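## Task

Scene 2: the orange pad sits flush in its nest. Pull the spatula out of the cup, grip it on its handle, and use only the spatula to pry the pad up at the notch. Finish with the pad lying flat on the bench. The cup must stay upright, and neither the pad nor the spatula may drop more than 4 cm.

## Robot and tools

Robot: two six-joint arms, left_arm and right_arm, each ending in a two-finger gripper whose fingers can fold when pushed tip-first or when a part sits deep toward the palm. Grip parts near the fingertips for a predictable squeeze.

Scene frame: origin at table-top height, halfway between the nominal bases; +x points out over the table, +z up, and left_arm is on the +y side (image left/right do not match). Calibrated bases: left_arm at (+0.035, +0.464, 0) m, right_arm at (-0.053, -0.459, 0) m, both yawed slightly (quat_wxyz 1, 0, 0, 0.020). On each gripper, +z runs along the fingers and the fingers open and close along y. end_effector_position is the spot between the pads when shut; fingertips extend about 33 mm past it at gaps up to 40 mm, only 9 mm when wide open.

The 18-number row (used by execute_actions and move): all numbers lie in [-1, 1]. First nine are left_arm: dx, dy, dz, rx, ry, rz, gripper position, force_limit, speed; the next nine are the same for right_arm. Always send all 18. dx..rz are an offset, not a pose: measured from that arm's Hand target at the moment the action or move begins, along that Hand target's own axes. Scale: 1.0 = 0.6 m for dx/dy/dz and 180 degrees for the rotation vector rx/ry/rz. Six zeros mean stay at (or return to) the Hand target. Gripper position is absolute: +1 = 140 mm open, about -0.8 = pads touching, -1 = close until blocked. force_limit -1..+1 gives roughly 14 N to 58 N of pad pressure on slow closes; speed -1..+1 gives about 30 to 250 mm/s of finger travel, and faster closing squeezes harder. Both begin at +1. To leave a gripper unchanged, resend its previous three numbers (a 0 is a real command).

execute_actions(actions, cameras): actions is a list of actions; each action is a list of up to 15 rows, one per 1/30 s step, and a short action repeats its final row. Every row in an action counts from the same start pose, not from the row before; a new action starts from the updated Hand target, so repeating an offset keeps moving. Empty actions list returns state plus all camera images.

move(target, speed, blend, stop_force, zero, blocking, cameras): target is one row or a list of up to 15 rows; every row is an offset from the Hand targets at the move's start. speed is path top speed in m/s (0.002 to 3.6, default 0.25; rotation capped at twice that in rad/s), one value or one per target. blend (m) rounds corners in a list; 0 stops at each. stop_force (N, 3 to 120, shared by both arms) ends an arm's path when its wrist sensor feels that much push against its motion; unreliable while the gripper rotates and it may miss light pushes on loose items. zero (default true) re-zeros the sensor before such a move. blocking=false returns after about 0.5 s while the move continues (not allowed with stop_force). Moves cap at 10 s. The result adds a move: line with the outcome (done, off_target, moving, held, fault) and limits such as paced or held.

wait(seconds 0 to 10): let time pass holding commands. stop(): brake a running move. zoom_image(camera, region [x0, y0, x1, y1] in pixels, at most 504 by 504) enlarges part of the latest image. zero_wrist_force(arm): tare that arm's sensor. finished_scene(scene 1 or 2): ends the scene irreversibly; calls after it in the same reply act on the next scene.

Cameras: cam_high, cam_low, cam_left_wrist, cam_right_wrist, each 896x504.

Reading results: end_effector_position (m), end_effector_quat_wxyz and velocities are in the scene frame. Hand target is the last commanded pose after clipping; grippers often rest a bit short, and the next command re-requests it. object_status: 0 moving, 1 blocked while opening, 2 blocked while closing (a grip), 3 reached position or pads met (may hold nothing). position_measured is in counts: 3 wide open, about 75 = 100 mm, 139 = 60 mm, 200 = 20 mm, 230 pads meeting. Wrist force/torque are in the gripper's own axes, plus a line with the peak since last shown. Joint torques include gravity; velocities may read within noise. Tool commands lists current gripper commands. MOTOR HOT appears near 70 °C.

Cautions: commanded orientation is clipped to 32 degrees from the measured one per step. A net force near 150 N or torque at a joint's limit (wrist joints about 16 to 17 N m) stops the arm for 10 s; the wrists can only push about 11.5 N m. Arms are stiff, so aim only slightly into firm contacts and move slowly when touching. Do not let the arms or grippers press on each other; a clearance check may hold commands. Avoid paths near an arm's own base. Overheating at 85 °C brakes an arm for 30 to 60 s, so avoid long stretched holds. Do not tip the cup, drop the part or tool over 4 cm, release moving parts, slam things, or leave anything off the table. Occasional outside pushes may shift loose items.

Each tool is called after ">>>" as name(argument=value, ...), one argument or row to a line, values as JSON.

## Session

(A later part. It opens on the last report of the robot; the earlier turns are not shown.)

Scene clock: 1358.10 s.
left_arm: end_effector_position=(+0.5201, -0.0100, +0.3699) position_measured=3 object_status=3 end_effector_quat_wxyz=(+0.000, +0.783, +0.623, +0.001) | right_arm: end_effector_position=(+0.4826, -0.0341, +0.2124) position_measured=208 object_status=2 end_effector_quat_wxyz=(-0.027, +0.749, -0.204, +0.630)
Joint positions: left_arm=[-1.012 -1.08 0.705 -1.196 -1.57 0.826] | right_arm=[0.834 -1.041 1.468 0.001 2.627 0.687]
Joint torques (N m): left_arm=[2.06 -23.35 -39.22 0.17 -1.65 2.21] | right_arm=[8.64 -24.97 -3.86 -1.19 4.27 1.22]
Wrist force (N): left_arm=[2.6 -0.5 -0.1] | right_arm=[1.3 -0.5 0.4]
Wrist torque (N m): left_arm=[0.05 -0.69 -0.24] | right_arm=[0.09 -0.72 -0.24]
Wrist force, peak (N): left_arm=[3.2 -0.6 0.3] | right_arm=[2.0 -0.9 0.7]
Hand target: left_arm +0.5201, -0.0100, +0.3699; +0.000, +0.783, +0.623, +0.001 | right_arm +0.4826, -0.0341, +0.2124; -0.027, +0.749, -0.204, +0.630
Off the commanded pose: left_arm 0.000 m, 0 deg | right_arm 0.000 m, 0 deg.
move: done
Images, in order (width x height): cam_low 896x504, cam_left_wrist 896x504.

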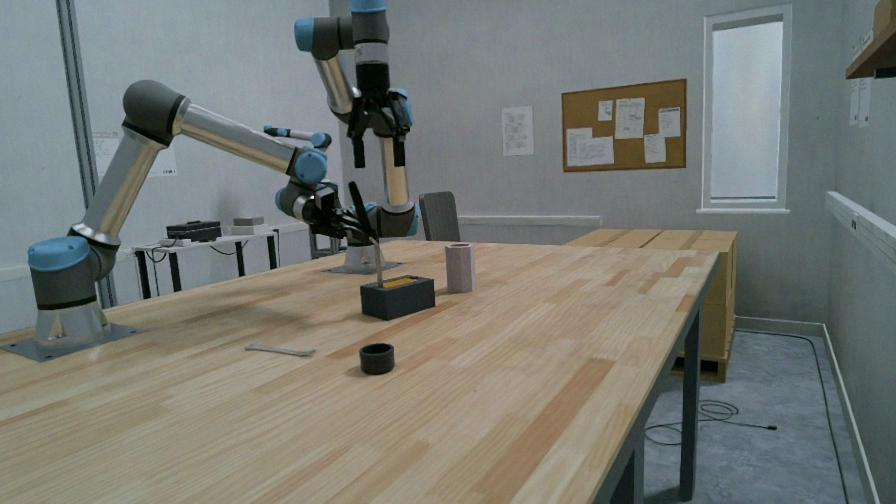

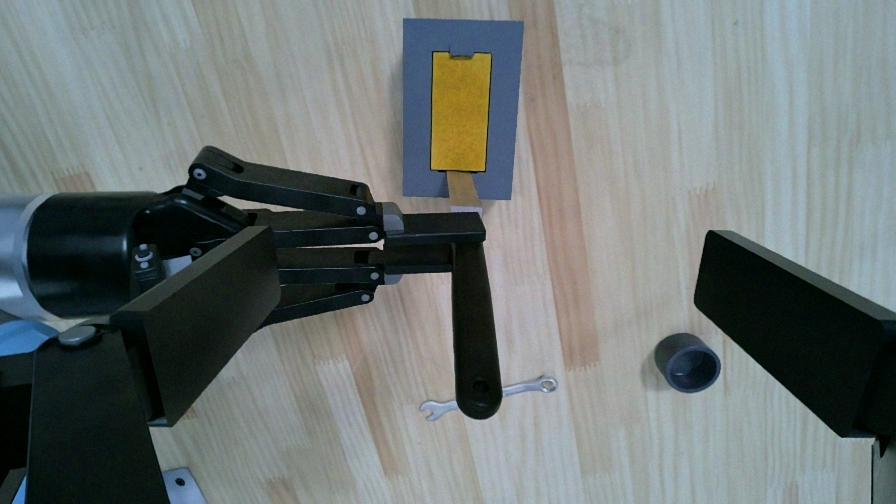

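>>> move(
  target=[0,0,0,0,0,0,1,1,1,-0.0195,0.0035,0.004,0,0,0,-1,1,-1],
  speed=0.005,
  stop_force=4,
  cameras=["cam_left_wrist", "cam_low"],
)

>>> zoom_image(
  camera="cam_low",
  region=[350, 240, 440, 330],
)

>>> zoom_image(
  camera="cam_left_wrist",
  region=[415, 130, 505, 220],
)

Scene clock: 1365.83 s.
left_arm: end_effector_position=(+0.5201, -0.0100, +0.3699) position_measured=3 object_status=3 end_effector_quat_wxyz=(+0.000, +0.783, +0.623, +0.001) | right_arm: end_effector_position=(+0.4828, -0.0330, +0.2035) position_measured=208 object_status=2 end_effector_quat_wxyz=(-0.027, +0.749, -0.204, +0.630)
Joint positions: left_arm=[-1.012 -1.08 0.705 -1.196 -1.57 0.826] | right_arm=[0.835 -1.029 1.474 -0.016 2.628 0.688]
Joint torques (N m): left_arm=[0.8 -23.42 -38.31 0.16 -1.81 2.05] | right_arm=[5.09 -65.13 -25.21 1.07 -0.07 0.51]
Wrist force (N): left_arm=[2.6 -1.1 -0.4] | right_arm=[6.5 0.3 -0.1]
Wrist torque (N m): left_arm=[-0.07 -0.69 -0.24] | right_arm=[0.03 -0.93 -0.40]
Wrist force, peak (N): left_arm=[3.2 -0.6 -0.4] | right_arm=[7.0 -0.1 -0.7]
Hand target: left_arm +0.5201, -0.0100, +0.3699; +0.000, +0.783, +0.623, +0.001 | right_arm +0.4829, -0.0330, +0.2037; -0.027, +0.749, -0.204, +0.630 (not the last commanded pose)
Off the commanded pose: left_arm 0.000 m, 0 deg | right_arm 0.003 m, 0 deg.
move: contact (right_arm)
Images, in order (width x height): cam_low 896x504, cam_left_wrist 896x504.

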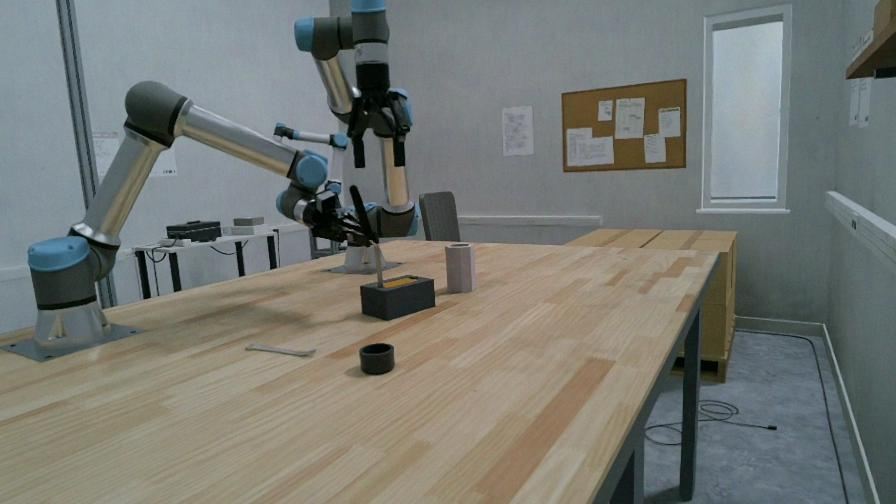

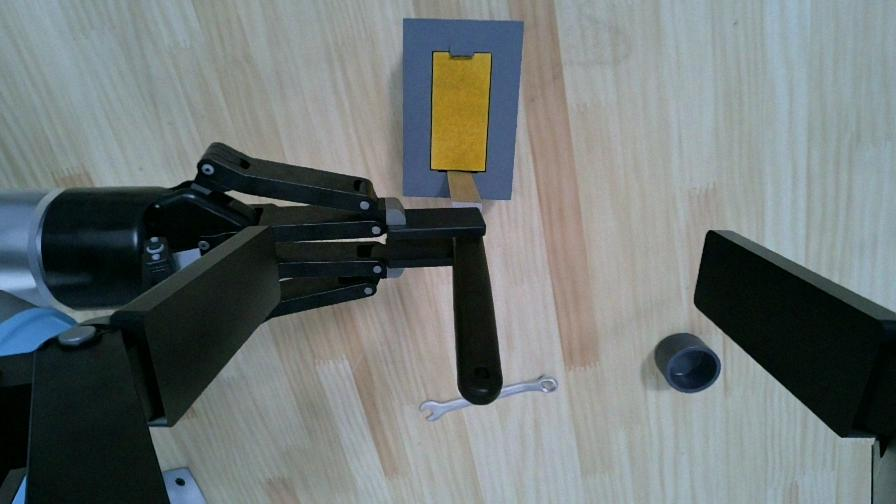

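Scaled by 5.600 from the camera's 896x504 image, which has a finer 1280x720 frame.

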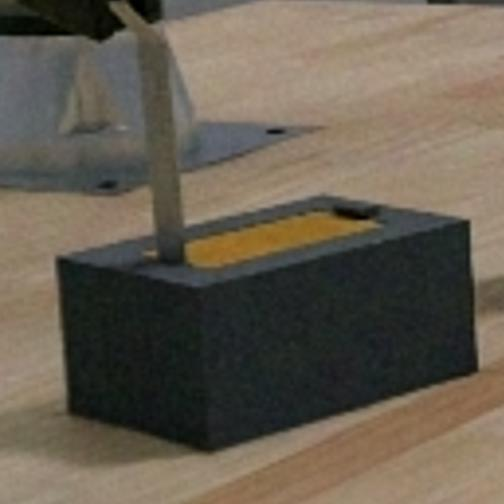

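Scaled by 5.600 from the camera's 896x504 image, which has a finer 1280x720 frame.

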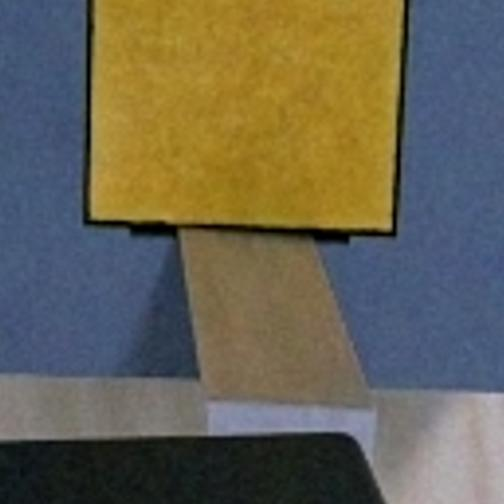

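>>> move(
  target=[0,0,0,0,0,0,1,1,1,0.0034,0.0143,-0.0003,0.0056,-0.0007,0.0272,-1,1,-1],
  speed=0.02,
  cameras=["cam_left_wrist", "cam_low"],
)

>>> zoom_image(
  camera="cam_low",
  region=[350, 240, 440, 330],
)

>>> zoom_image(
  camera="cam_left_wrist",
  region=[415, 130, 505, 220],
)

Scene clock: 1396.63 s.
left_arm: end_effector_position=(+0.5201, -0.0100, +0.3699) position_measured=3 object_status=3 end_effector_quat_wxyz=(+0.000, +0.783, +0.623, +0.001) | right_arm: end_effector_position=(+0.4806, -0.0415, +0.2031) position_measured=208 object_status=2 end_effector_quat_wxyz=(-0.060, +0.740, -0.230, +0.629)
Joint positions: left_arm=[-1.012 -1.08 0.705 -1.196 -1.57 0.826] | right_arm=[0.823 -1.064 1.532 -0.066 2.603 0.746]
Joint torques (N m): left_arm=[1.69 -23.87 -39.81 0.26 -1.66 2.18] | right_arm=[-6.91 -65.78 -2.03 -1.75 -2.24 1.61]
Wrist force (N): left_arm=[3.0 -0.7 0.0] | right_arm=[4.3 1.3 0.5]
Wrist torque (N m): left_arm=[0.00 -0.78 -0.24] | right_arm=[0.08 -0.77 -0.51]
Wrist force, peak (N): left_arm=[3.2 -0.8 -0.1] | right_arm=[6.3 0.1 0.4]
Hand target: left_arm +0.5201, -0.0100, +0.3699; +0.000, +0.783, +0.623, +0.001 | right_arm +0.4806, -0.0415, +0.2031; -0.061, +0.740, -0.230, +0.629
Off the commanded pose: left_arm 0.000 m, 0 deg | right_arm 0.000 m, 0 deg.
move: done
Images, in order (width x height): cam_low 896x504, cam_left_wrist 896x504.

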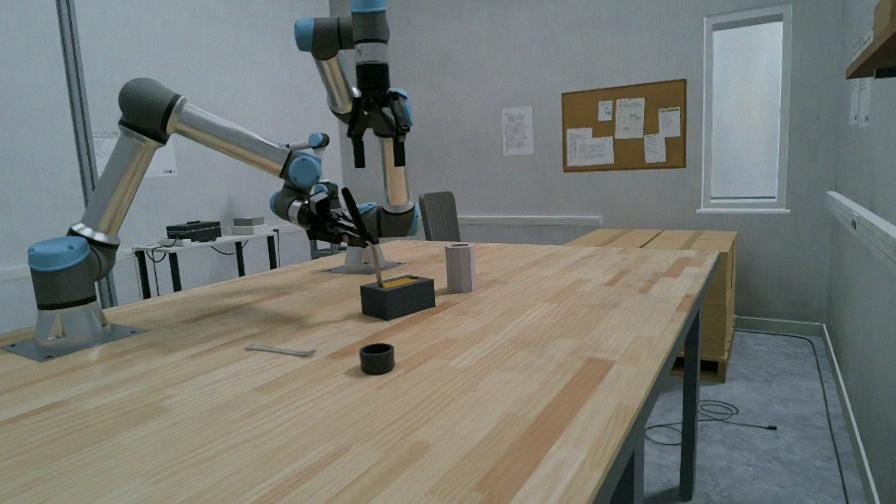

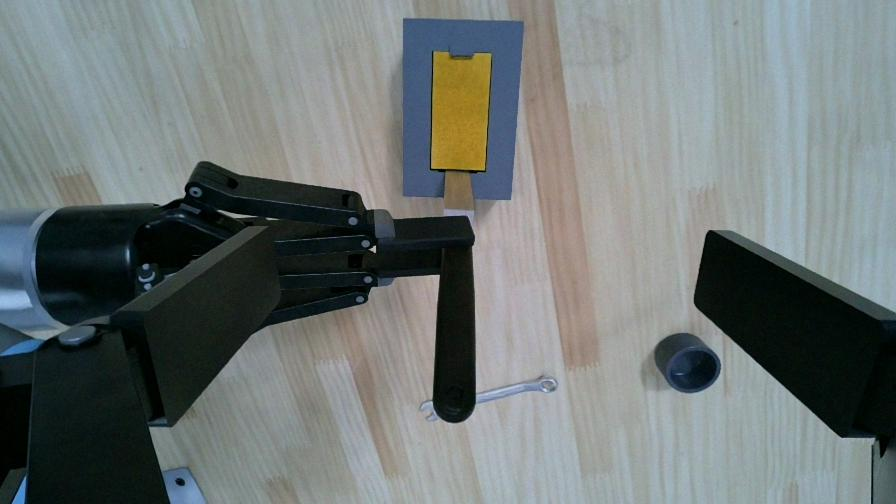

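Scaled by 5.600 from the camera's 896x504 image, which has a finer 1280x720 frame.

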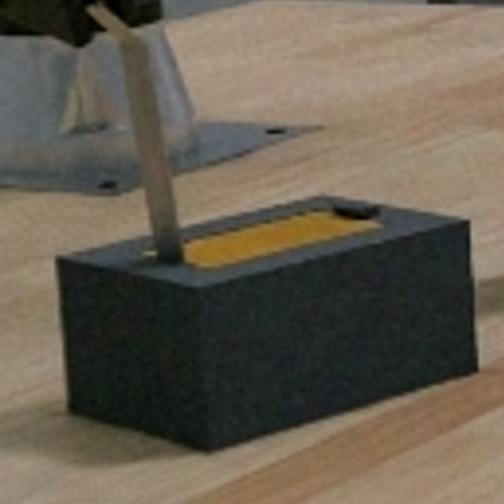

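Scaled by 5.600 from the camera's 896x504 image, which has a finer 1280x720 frame.

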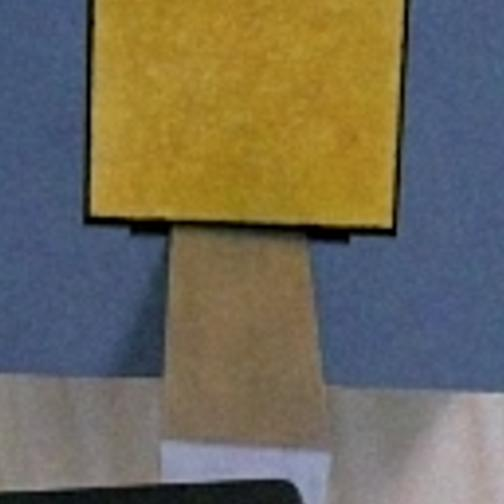

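>>> move(
  target=[0,0,0,0,0,0,1,1,1,0.001,0.0151,0.0002,0.0056,-0.0007,0.0272,-1,1,-1],
  speed=0.02,
  cameras=["cam_left_wrist", "cam_low"],
)

>>> zoom_image(
  camera="cam_low",
  region=[350, 240, 440, 330],
)

>>> zoom_image(
  camera="cam_left_wrist",
  region=[415, 130, 505, 220],
)

Scene clock: 1411.57 s.
left_arm: end_effector_position=(+0.5201, -0.0100, +0.3699) position_measured=3 object_status=3 end_effector_quat_wxyz=(+0.000, +0.783, +0.623, +0.001) | right_arm: end_effector_position=(+0.4784, -0.0498, +0.2002) position_measured=208 object_status=2 end_effector_quat_wxyz=(-0.094, +0.730, -0.256, +0.627)
Joint positions: left_arm=[-1.012 -1.08 0.705 -1.196 -1.57 0.826] | right_arm=[0.811 -1.095 1.591 -0.122 2.578 0.806]
Joint torques (N m): left_arm=[1.29 -23.81 -38.9 0.29 -1.7 2.09] | right_arm=[-7.28 -64.65 -3.04 -2.05 -2.27 1.81]
Wrist force (N): left_arm=[2.6 -0.7 -0.1] | right_arm=[3.2 1.8 0.3]
Wrist torque (N m): left_arm=[0.00 -0.69 -0.24] | right_arm=[0.03 -0.84 -0.66]
Wrist force, peak (N): left_arm=[3.2 -0.7 0.0] | right_arm=[4.8 1.3 0.4]
Hand target: left_arm +0.5201, -0.0100, +0.3699; +0.000, +0.783, +0.623, +0.001 | right_arm +0.4784, -0.0498, +0.2002; -0.094, +0.729, -0.256, +0.627
Off the commanded pose: left_arm 0.000 m, 0 deg | right_arm 0.000 m, 0 deg.
move: done
Images, in order (width x height): cam_low 896x504, cam_left_wrist 896x504.

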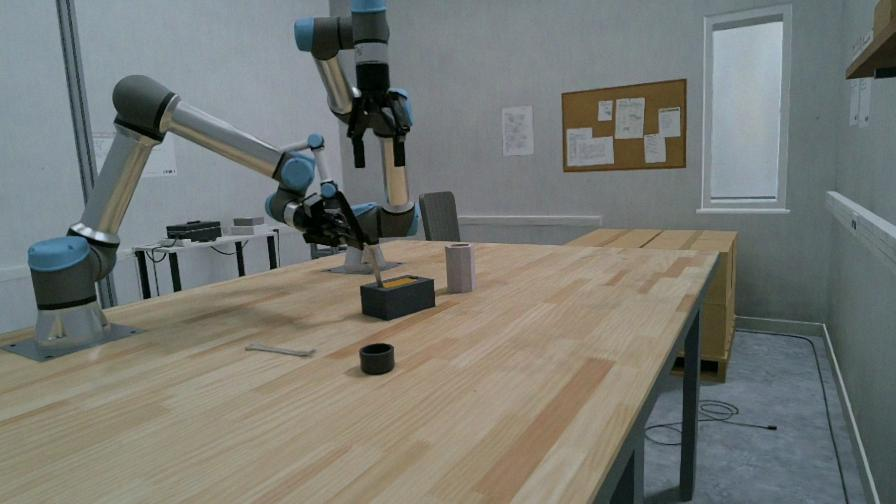

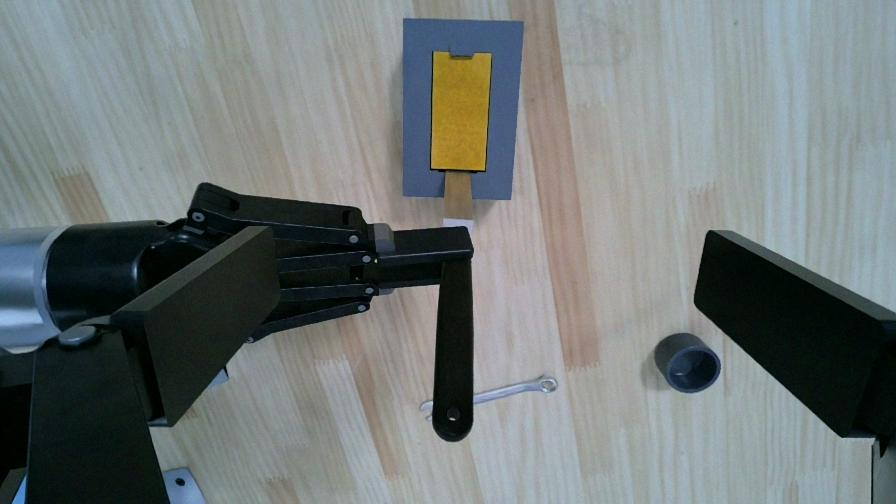

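Scaled by 5.600 from the camera's 896x504 image, which has a finer 1280x720 frame.

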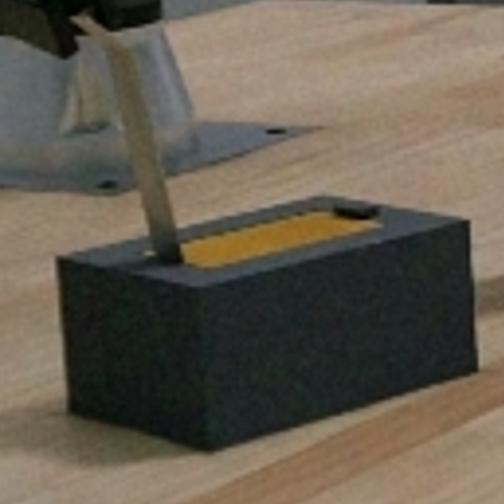

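Scaled by 5.600 from the camera's 896x504 image, which has a finer 1280x720 frame.

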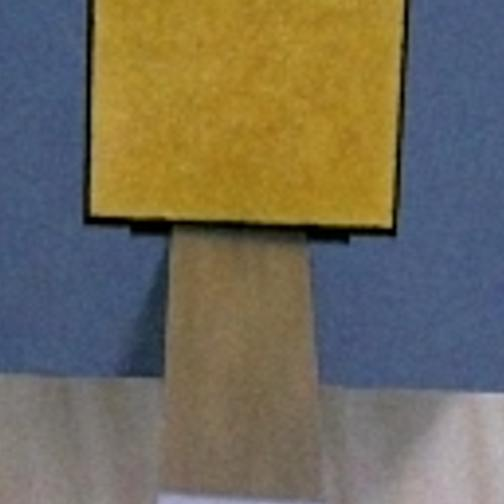

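>>> move(
  target=[0,0,0,0,0,0,1,1,1,0.001,0.0151,0.0002,0.0056,-0.0007,0.0272,-1,1,-1],
  speed=0.02,
)

>>> move(
  target=[0,0,0,0,0,0,1,1,1,0.001,0.0151,0.0002,0.0056,-0.0007,0.0272,-1,1,-1],
  speed=0.02,
  cameras=["cam_left_wrist", "cam_low"],
)

>>> zoom_image(
  camera="cam_low",
  region=[350, 240, 440, 330],
)

>>> zoom_image(
  camera="cam_left_wrist",
  region=[390, 10, 530, 220],
)

Scene clock: 1423.53 s.
left_arm: end_effector_position=(+0.5201, -0.0100, +0.3699) position_measured=3 object_status=3 end_effector_quat_wxyz=(+0.000, +0.783, +0.623, +0.001) | right_arm: end_effector_position=(+0.4763, -0.0578, +0.1966) position_measured=208 object_status=2 end_effector_quat_wxyz=(-0.127, +0.718, -0.281, +0.624)
Joint positions: left_arm=[-1.012 -1.08 0.705 -1.196 -1.57 0.826] | right_arm=[0.799 -1.123 1.648 -0.179 2.553 0.865]
Joint torques (N m): left_arm=[1.76 -22.52 -38.53 0.35 -1.67 2.03] | right_arm=[-6.82 -62.42 -3.65 -2.56 -2.36 1.88]
Wrist force (N): left_arm=[2.8 -0.6 -0.1] | right_arm=[3.6 1.7 0.6]
Wrist torque (N m): left_arm=[0.02 -0.74 -0.25] | right_arm=[0.14 -0.92 -0.77]
Wrist force, peak (N): left_arm=[3.1 -0.8 0.2] | right_arm=[3.9 1.4 0.6]
Hand target: left_arm +0.5201, -0.0100, +0.3699; +0.000, +0.783, +0.623, +0.001 | right_arm +0.4762, -0.0579, +0.1965; -0.128, +0.718, -0.281, +0.624
Off the commanded pose: left_arm 0.000 m, 0 deg | right_arm 0.000 m, 0 deg.
move: done

Scene clock: 1426.07 s.
left_arm: end_effector_position=(+0.5201, -0.0100, +0.3699) position_measured=3 object_status=3 end_effector_quat_wxyz=(+0.000, +0.783, +0.623, +0.001) | right_arm: end_effector_position=(+0.4742, -0.0655, +0.1922) position_measured=208 object_status=2 end_effector_quat_wxyz=(-0.160, +0.705, -0.306, +0.620)
Joint positions: left_arm=[-1.012 -1.08 0.705 -1.196 -1.57 0.826] | right_arm=[0.787 -1.147 1.703 -0.238 2.529 0.926]
Joint torques (N m): left_arm=[2.88 -23.21 -39.24 0.16 -1.66 1.91] | right_arm=[-7.3 -61.71 -4.68 -2.56 -2.4 2.03]
Wrist force (N): left_arm=[2.7 -0.7 0.2] | right_arm=[4.1 1.3 1.0]
Wrist torque (N m): left_arm=[0.01 -0.72 -0.24] | right_arm=[0.29 -0.93 -0.84]
Wrist force, peak (N): left_arm=[3.2 -1.0 0.0] | right_arm=[4.4 1.2 1.0]
Hand target: left_arm +0.5201, -0.0100, +0.3699; +0.000, +0.783, +0.623, +0.001 | right_arm +0.4742, -0.0656, +0.1922; -0.161, +0.705, -0.306, +0.620
Off the commanded pose: left_arm 0.000 m, 0 deg | right_arm 0.000 m, 0 deg.
move: done
Images, in order (width x height): cam_low 896x504, cam_left_wrist 896x504.

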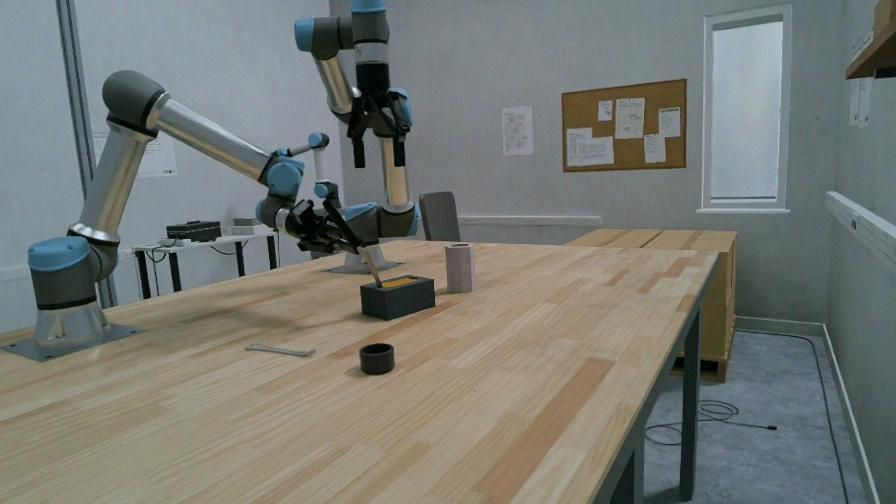

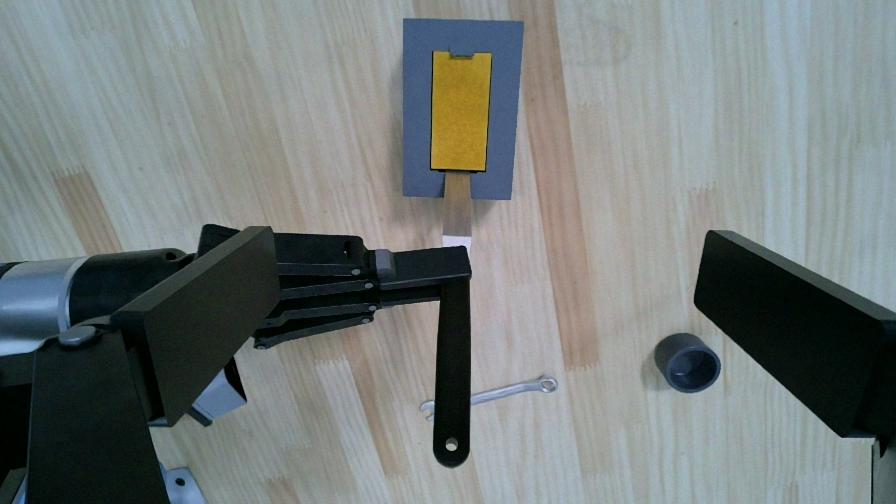

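Scaled by 5.600 from the camera's 896x504 image, which has a finer 1280x720 frame.

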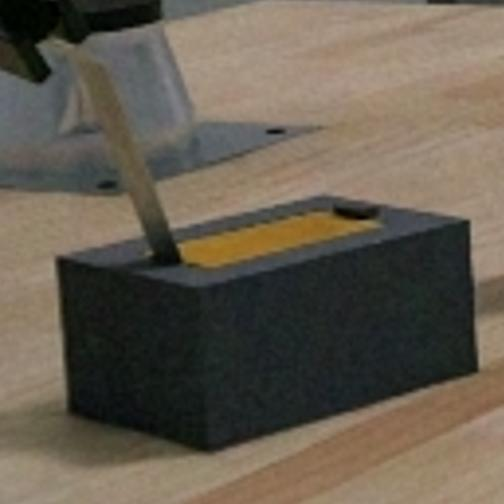

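Scaled by 2.400 from the camera's 896x504 image, which has a finer 1280x720 frame.

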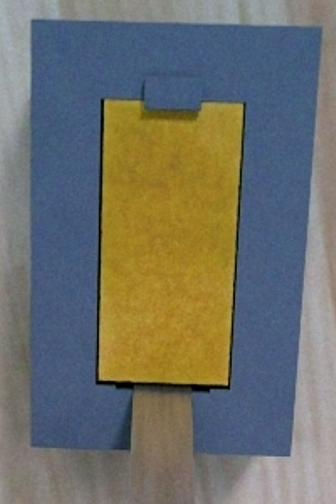

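>>> move(
  target=[0,0,0,0,0,0,1,1,1,0.001,0.0151,0.0002,0.0056,-0.0007,0.0272,-1,1,-1],
  speed=0.02,
)

>>> move(
  target=[0,0,0,0,0,0,1,1,1,0.001,0.0151,0.0002,0.0056,-0.0007,0.0272,-1,1,-1],
  speed=0.02,
  cameras=["cam_left_wrist", "cam_low"],
)

>>> zoom_image(
  camera="cam_low",
  region=[350, 240, 440, 330],
)

>>> zoom_image(
  camera="cam_left_wrist",
  region=[415, 130, 505, 220],
)

Scene clock: 1439.77 s.
left_arm: end_effector_position=(+0.5201, -0.0100, +0.3699) position_measured=3 object_status=3 end_effector_quat_wxyz=(+0.000, +0.783, +0.623, +0.001) | right_arm: end_effector_position=(+0.4722, -0.0728, +0.1872) position_measured=208 object_status=2 end_effector_quat_wxyz=(-0.193, +0.690, -0.330, +0.614)
Joint positions: left_arm=[-1.012 -1.08 0.705 -1.196 -1.57 0.826] | right_arm=[0.775 -1.168 1.757 -0.298 2.505 0.987]
Joint torques (N m): left_arm=[1.76 -24.1 -38.85 0.26 -1.62 1.99] | right_arm=[-7.27 -59.16 -3.05 -2.5 -2.41 1.73]
Wrist force (N): left_arm=[2.6 -0.9 0.3] | right_arm=[4.1 0.3 1.0]
Wrist torque (N m): left_arm=[-0.03 -0.70 -0.24] | right_arm=[0.30 -0.88 -0.92]
Wrist force, peak (N): left_arm=[3.2 -0.9 -0.1] | right_arm=[4.4 1.2 1.4]
Hand target: left_arm +0.5201, -0.0100, +0.3699; +0.000, +0.783, +0.623, +0.001 | right_arm +0.4722, -0.0728, +0.1871; -0.194, +0.690, -0.330, +0.614
Off the commanded pose: left_arm 0.000 m, 0 deg | right_arm 0.000 m, 0 deg.
move: done

Scene clock: 1442.30 s.
left_arm: end_effector_position=(+0.5201, -0.0100, +0.3699) position_measured=3 object_status=3 end_effector_quat_wxyz=(+0.000, +0.783, +0.623, +0.001) | right_arm: end_effector_position=(+0.4704, -0.0797, +0.1815) position_measured=208 object_status=2 end_effector_quat_wxyz=(-0.226, +0.674, -0.353, +0.608)
Joint positions: left_arm=[-1.012 -1.08 0.705 -1.196 -1.57 0.826] | right_arm=[0.763 -1.185 1.808 -0.359 2.483 1.049]
Joint torques (N m): left_arm=[1.72 -22.47 -37.83 0.02 -1.64 2.11] | right_arm=[-7.38 -58.62 -4.36 -2.45 -2.06 1.42]
Wrist force (N): left_arm=[2.7 -0.8 0.3] | right_arm=[1.2 0.6 0.5]
Wrist torque (N m): left_arm=[-0.02 -0.72 -0.24] | right_arm=[0.16 -0.78 -0.52]
Wrist force, peak (N): left_arm=[3.2 -0.7 0.2] | right_arm=[4.6 -0.1 0.9]
Hand target: left_arm +0.5201, -0.0100, +0.3699; +0.000, +0.783, +0.623, +0.001 | right_arm +0.4704, -0.0797, +0.1815; -0.226, +0.674, -0.354, +0.608
Off the commanded pose: left_arm 0.000 m, 0 deg | right_arm 0.000 m, 0 deg.
move: done
Images, in order (width x height): cam_low 896x504, cam_left_wrist 896x504.

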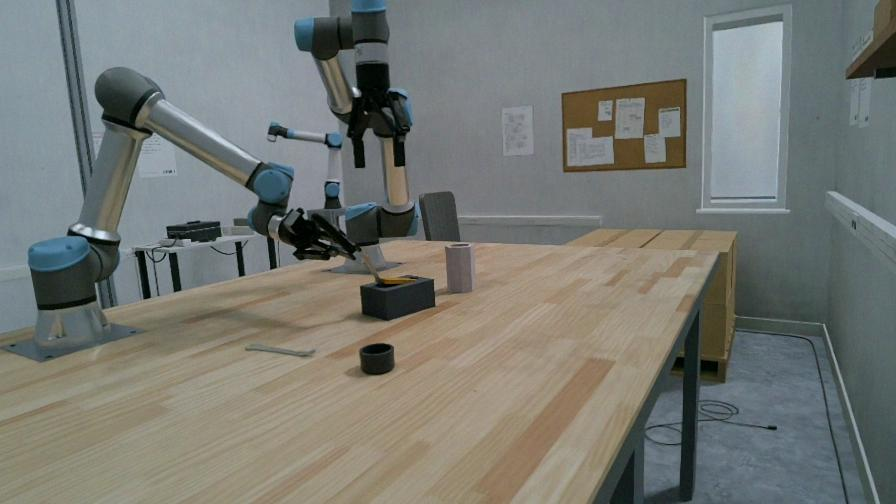

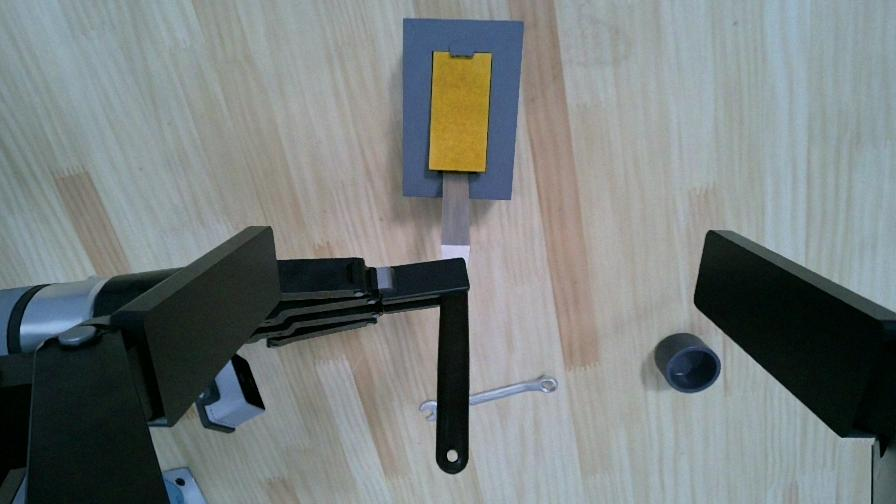

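Scaled by 5.600 from the camera's 896x504 image, which has a finer 1280x720 frame.

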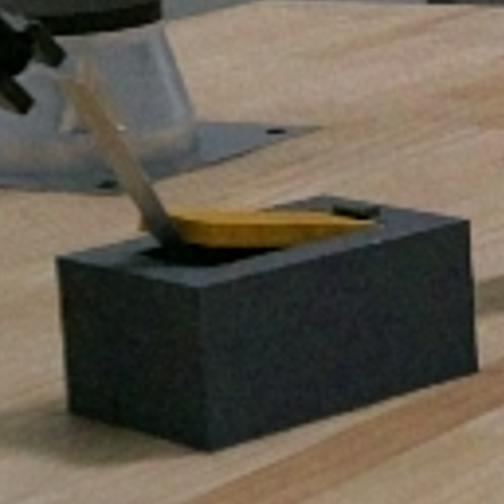

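Scaled by 5.600 from the camera's 896x504 image, which has a finer 1280x720 frame.

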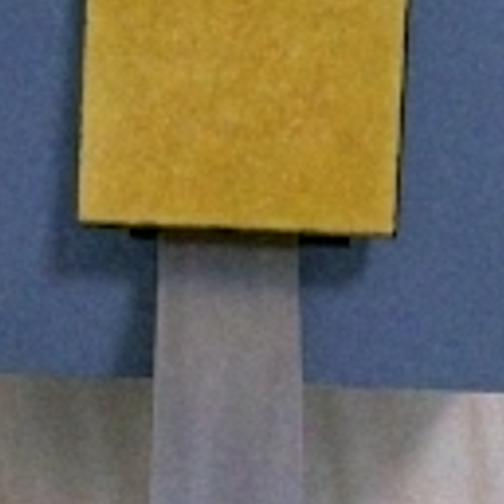

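>>> move(
  target=[0,0,0,0,0,0,1,1,1,0.001,0.0151,0.0002,0.0056,-0.0007,0.0272,-1,1,-1],
  speed=0.02,
)

>>> move(
  target=[0,0,0,0,0,0,1,1,1,0.001,0.0151,0.0002,0.0056,-0.0007,0.0272,-1,1,-1],
  speed=0.02,
  cameras=["cam_left_wrist", "cam_low"],
)

>>> zoom_image(
  camera="cam_low",
  region=[330, 220, 440, 330],
)

>>> zoom_image(
  camera="cam_left_wrist",
  region=[390, 10, 530, 220],
)

Scene clock: 1479.63 s.
left_arm: end_effector_position=(+0.5201, -0.0100, +0.3699) position_measured=3 object_status=3 end_effector_quat_wxyz=(+0.000, +0.783, +0.623, +0.001) | right_arm: end_effector_position=(+0.4687, -0.0860, +0.1752) position_measured=208 object_status=2 end_effector_quat_wxyz=(-0.258, +0.657, -0.376, +0.600)
Joint positions: left_arm=[-1.012 -1.08 0.705 -1.196 -1.57 0.826] | right_arm=[0.751 -1.197 1.856 -0.422 2.461 1.111]
Joint torques (N m): left_arm=[0.7 -23.58 -38.84 0.13 -1.49 2.08] | right_arm=[-8.06 -58.16 -2.36 -3.38 -2.43 1.64]
Wrist force (N): left_arm=[2.5 -0.6 0.1] | right_arm=[2.0 1.9 0.4]
Wrist torque (N m): left_arm=[0.02 -0.68 -0.24] | right_arm=[0.13 -0.87 -0.70]
Wrist force, peak (N): left_arm=[3.2 -0.7 -0.2] | right_arm=[1.9 2.5 0.6]
Hand target: left_arm +0.5201, -0.0100, +0.3699; +0.000, +0.783, +0.623, +0.001 | right_arm +0.4687, -0.0860, +0.1752; -0.258, +0.657, -0.376, +0.600
Off the commanded pose: left_arm 0.000 m, 0 deg | right_arm 0.000 m, 0 deg.
move: done

Scene clock: 1482.17 s.
left_arm: end_effector_position=(+0.5201, -0.0100, +0.3699) position_measured=3 object_status=3 end_effector_quat_wxyz=(+0.000, +0.783, +0.623, +0.001) | right_arm: end_effector_position=(+0.4671, -0.0918, +0.1684) position_measured=208 object_status=2 end_effector_quat_wxyz=(-0.289, +0.639, -0.398, +0.591)
Joint positions: left_arm=[-1.012 -1.08 0.705 -1.196 -1.57 0.826] | right_arm=[0.74 -1.205 1.902 -0.487 2.441 1.175]
Joint torques (N m): left_arm=[1.62 -23.2 -38.58 0.36 -1.62 2.04] | right_arm=[-7.56 -57.13 -3.48 -3.44 -2.35 1.49]
Wrist force (N): left_arm=[2.8 -0.9 -0.4] | right_arm=[1.9 1.6 0.4]
Wrist torque (N m): left_arm=[-0.03 -0.73 -0.24] | right_arm=[0.14 -0.84 -0.69]
Wrist force, peak (N): left_arm=[3.0 -0.9 0.2] | right_arm=[2.4 2.2 0.3]
Hand target: left_arm +0.5201, -0.0100, +0.3699; +0.000, +0.783, +0.623, +0.001 | right_arm +0.4671, -0.0918, +0.1684; -0.290, +0.639, -0.399, +0.591
Off the commanded pose: left_arm 0.000 m, 0 deg | right_arm 0.000 m, 0 deg.
move: done
Images, in order (width x height): cam_low 896x504, cam_left_wrist 896x504.

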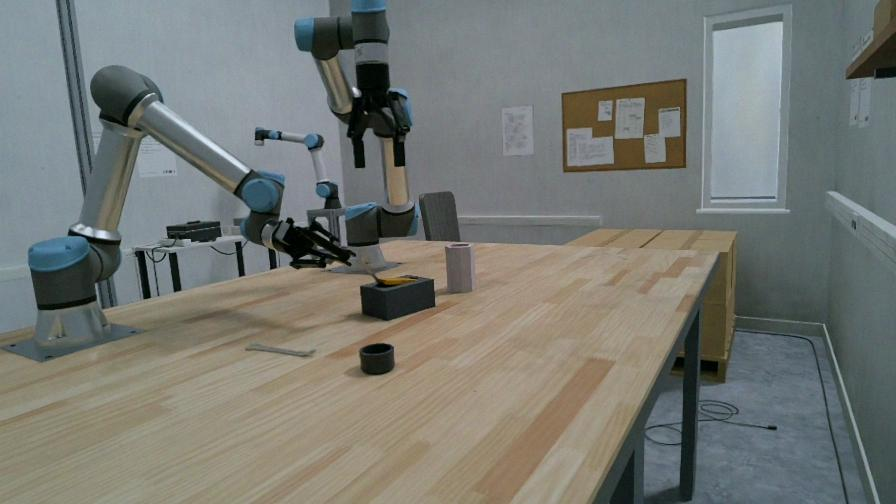

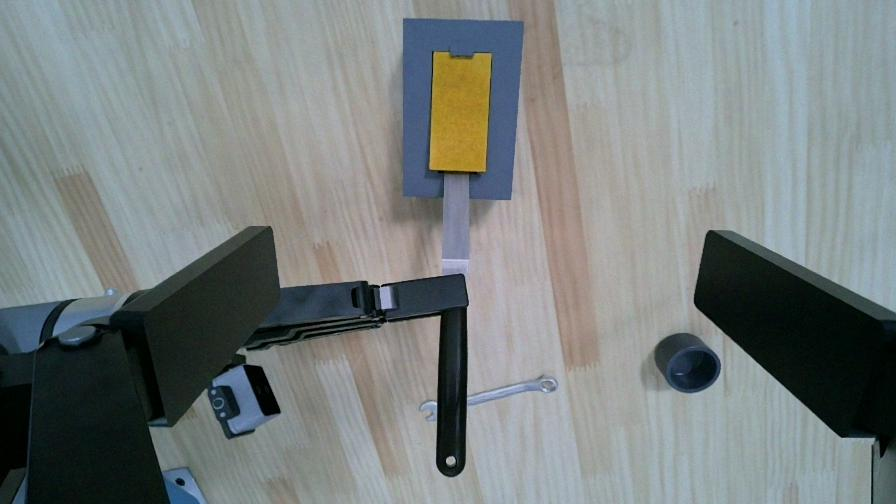

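Scaled by 4.582 from the camera's 896x504 image, which has a finer 1280x720 frame.

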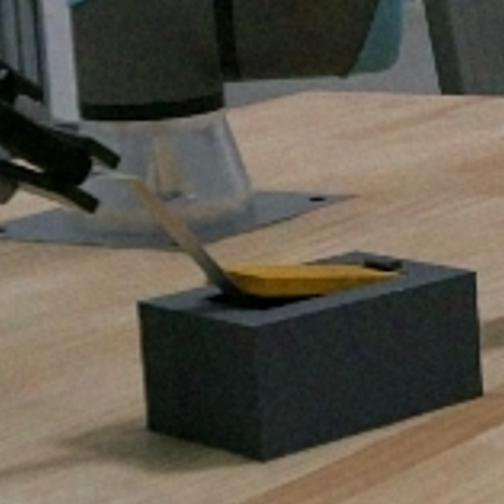

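Scaled by 2.400 from the camera's 896x504 image, which has a finer 1280x720 frame.

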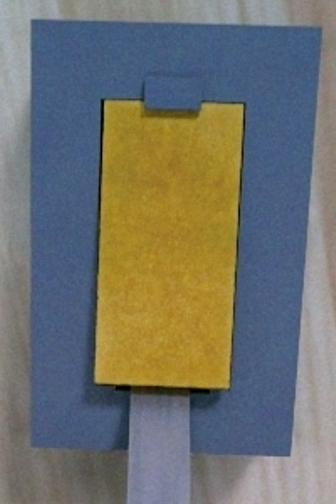

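>>> move(
  target=[0.0433,-0.0057,0.1833,0,0,0.0111,0.25,1,0,0,0,0,0,0,0,-1,1,-1],
  speed=0.08,
  cameras=["cam_left_wrist", "cam_low"],
)

Scene clock: 1516.67 s.
left_arm: end_effector_position=(+0.5227, +0.0161, +0.2600) position_measured=98 object_status=3 end_effector_quat_wxyz=(+0.000, +0.793, +0.609, +0.001) end_effector_velocity=(+0.001, +0.000, -0.001) end_effector_angular_velocity=(-0.001, -0.002, +0.000) | right_arm: end_effector_position=(+0.4671, -0.0918, +0.1684) position_measured=208 object_status=2 end_effector_quat_wxyz=(-0.290, +0.639, -0.399, +0.591)
Joint positions: left_arm=[-0.985 -1.193 1.158 -1.536 -1.57 0.887] | right_arm=[0.74 -1.205 1.903 -0.487 2.441 1.175]
Joint velocities: left_arm=[0.001 -0.001 0.004 -0.005 0.001 0] | right_arm=[within noise]
Joint torques (N m): left_arm=[7.87 -60.86 -7.1 -6.3 1.27 2.19] | right_arm=[-7.7 -57.06 -2.83 -3.25 -2.26 0.32]
Wrist force (N): left_arm=[2.2 -1.1 -0.4] | right_arm=[1.7 2.1 0.4]
Wrist torque (N m): left_arm=[-0.16 -0.63 -0.24] | right_arm=[0.22 -0.85 -0.69]
Wrist force, peak (N): left_arm=[3.5 -0.8 -0.6] | right_arm=[2.5 2.1 0.1]
Hand target: left_arm +0.5227, +0.0161, +0.2599; +0.000, +0.793, +0.609, +0.001 | right_arm +0.4671, -0.0918, +0.1684; -0.290, +0.639, -0.399, +0.591
Off the commanded pose: left_arm 0.000 m, 0 deg | right_arm 0.000 m, 0 deg.
move: done
Images, in order (width x height): cam_low 896x504, cam_left_wrist 896x504.

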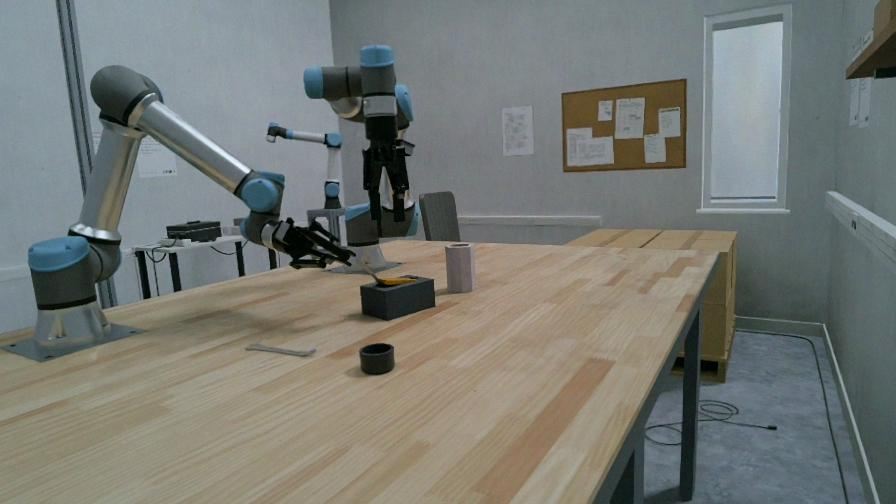

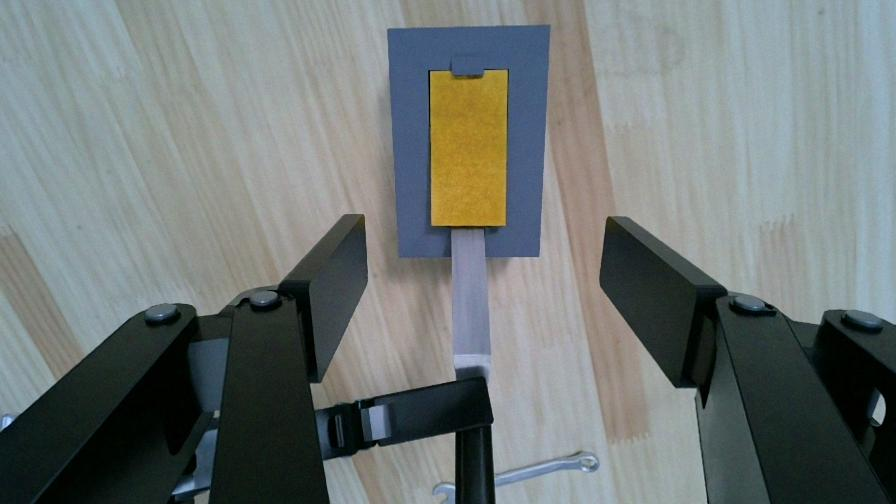

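>>> move(
  target=[-0.015,0.0017,0.2,0,0,0,0.25,1,0,0,0,0,0,0,0,-1,1,-1],
  speed=0.06,
  cameras=["cam_left_wrist", "cam_low"],
)

>>> zoom_image(
  camera="cam_low",
  region=[330, 200, 450, 330],
)

Scene clock: 1547.10 s.
left_arm: end_effector_position=(+0.5214, +0.0073, +0.1401) position_measured=98 object_status=3 end_effector_quat_wxyz=(+0.000, +0.793, +0.609, +0.000) | right_arm: end_effector_position=(+0.4671, -0.0918, +0.1684) position_measured=208 object_status=2 end_effector_quat_wxyz=(-0.290, +0.639, -0.399, +0.591)
Joint positions: left_arm=[-0.995 -1.148 1.403 -1.825 -1.57 0.877] | right_arm=[0.74 -1.205 1.903 -0.487 2.441 1.175]
Joint torques (N m): left_arm=[-4.88 -20.91 -6.34 -6.82 1.25 -1.34] | right_arm=[-7.21 -56.82 -3.01 -3.42 -2.19 -1.16]
Wrist force (N): left_arm=[2.6 -0.9 0.1] | right_arm=[1.7 1.8 0.1]
Wrist torque (N m): left_arm=[-0.09 -0.72 -0.21] | right_arm=[0.16 -0.85 -0.69]
Wrist force, peak (N): left_arm=[3.1 -1.2 -0.2] | right_arm=[2.0 2.3 -0.1]
Hand target: left_arm +0.5214, +0.0073, +0.1399; +0.000, +0.793, +0.609, +0.001 | right_arm +0.4671, -0.0918, +0.1684; -0.290, +0.639, -0.399, +0.591
Off the commanded pose: left_arm 0.000 m, 0 deg | right_arm 0.000 m, 0 deg.
move: done
Images, in order (width x height): cam_low 896x504, cam_left_wrist 896x504.

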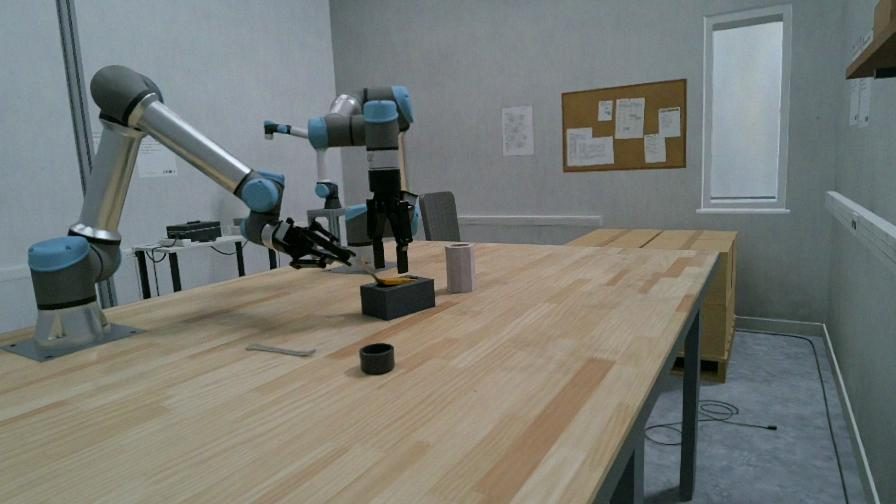

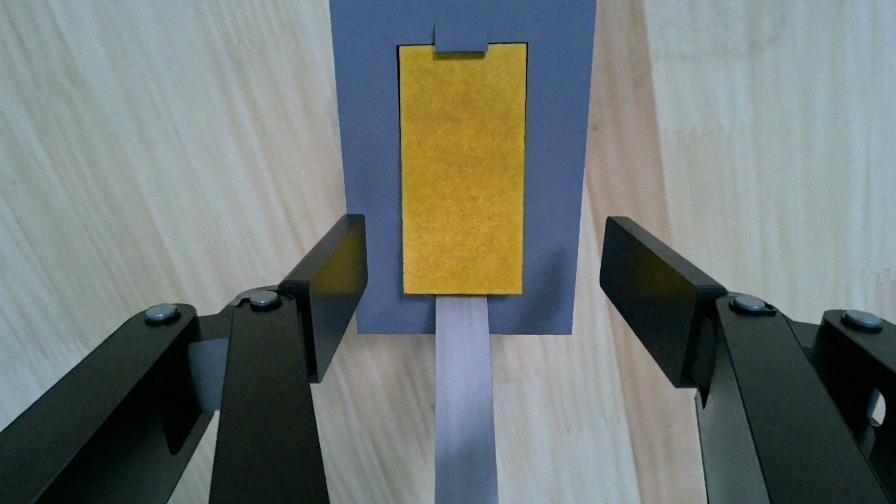

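Scaled by 3.877 from the camera's 896x504 image, which has a finer 1280x720 frame.

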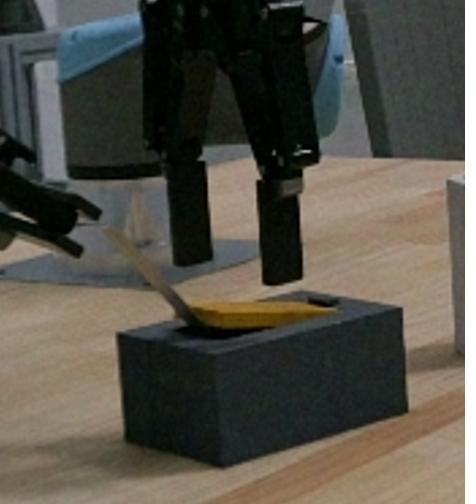

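>>> move(
  target=[-0.0317,-0.0083,0.0333,0,0,0,0.25,1,0,0,0,0,0,0,0,-1,1,-1],
  speed=0.05,
  cameras=["cam_left_wrist", "cam_low"],
)

>>> zoom_image(
  camera="cam_low",
  region=[340, 220, 440, 320],
)

Scene clock: 1599.63 s.
left_arm: end_effector_position=(+0.5118, -0.0096, +0.1201) position_measured=98 object_status=3 end_effector_quat_wxyz=(+0.000, +0.793, +0.609, +0.001) | right_arm: end_effector_position=(+0.4671, -0.0918, +0.1684) position_measured=208 object_status=2 end_effector_quat_wxyz=(-0.290, +0.639, -0.399, +0.591)
Joint positions: left_arm=[-1.022 -1.124 1.42 -1.867 -1.57 0.851] | right_arm=[0.74 -1.205 1.903 -0.487 2.441 1.175]
Joint torques (N m): left_arm=[-9.29 -20.65 -6.05 -6.65 -1.3 -1.98] | right_arm=[-6.71 -57.11 -3.23 -3.45 -2.1 -1.16]
Wrist force (N): left_arm=[2.9 -0.8 0.0] | right_arm=[1.6 2.2 0.3]
Wrist torque (N m): left_arm=[-0.09 -0.76 -0.12] | right_arm=[0.22 -0.82 -0.70]
Wrist force, peak (N): left_arm=[4.3 -0.3 -0.4] | right_arm=[2.3 2.1 0.4]
Hand target: left_arm +0.5117, -0.0098, +0.1199; +0.000, +0.793, +0.609, +0.001 | right_arm +0.4671, -0.0918, +0.1684; -0.290, +0.639, -0.399, +0.591
Off the commanded pose: left_arm 0.000 m, 0 deg | right_arm 0.000 m, 0 deg.
move: done
Images, in order (width x height): cam_low 896x504, cam_left_wrist 896x504.

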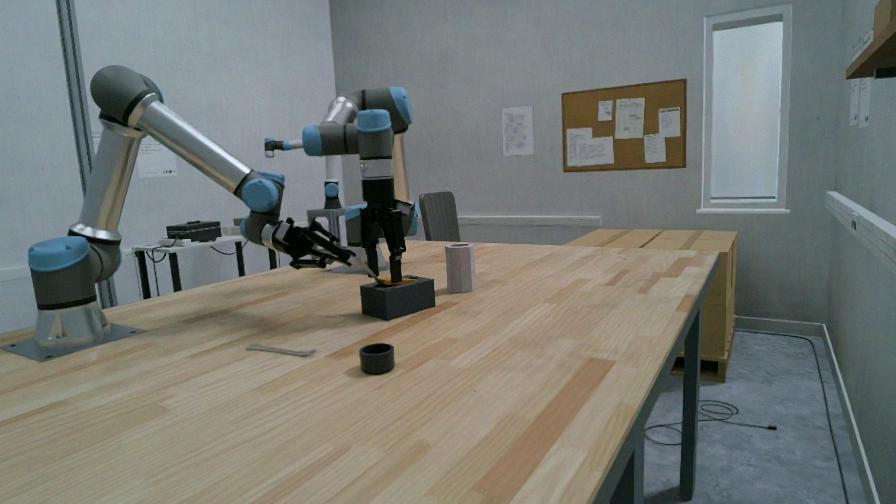

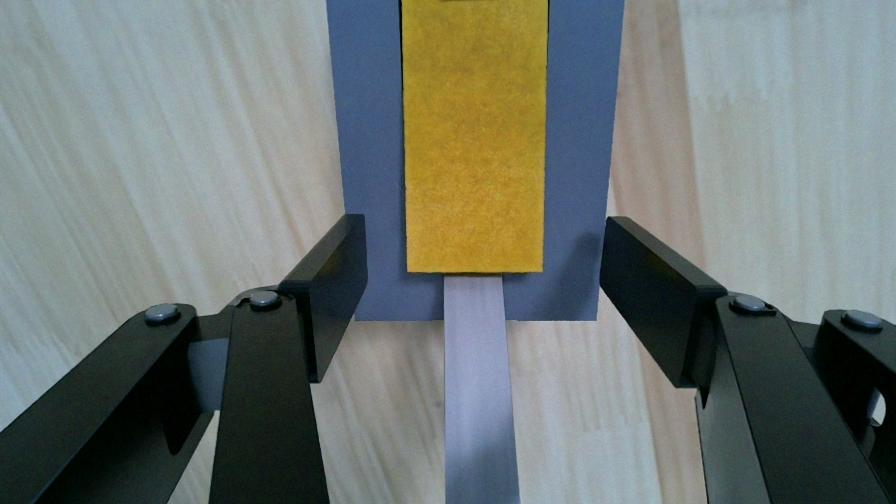

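Scaled by 5.040 from the camera's 896x504 image, which has a finer 1280x720 frame.

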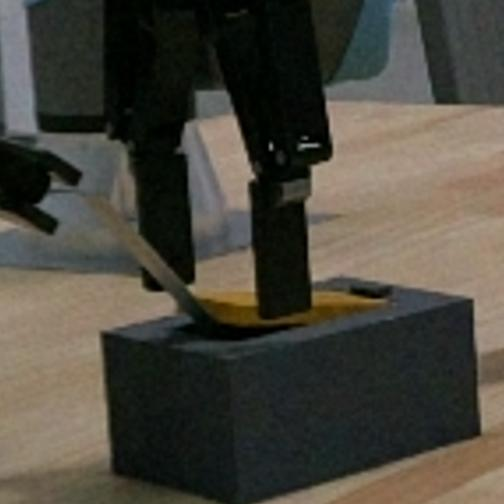

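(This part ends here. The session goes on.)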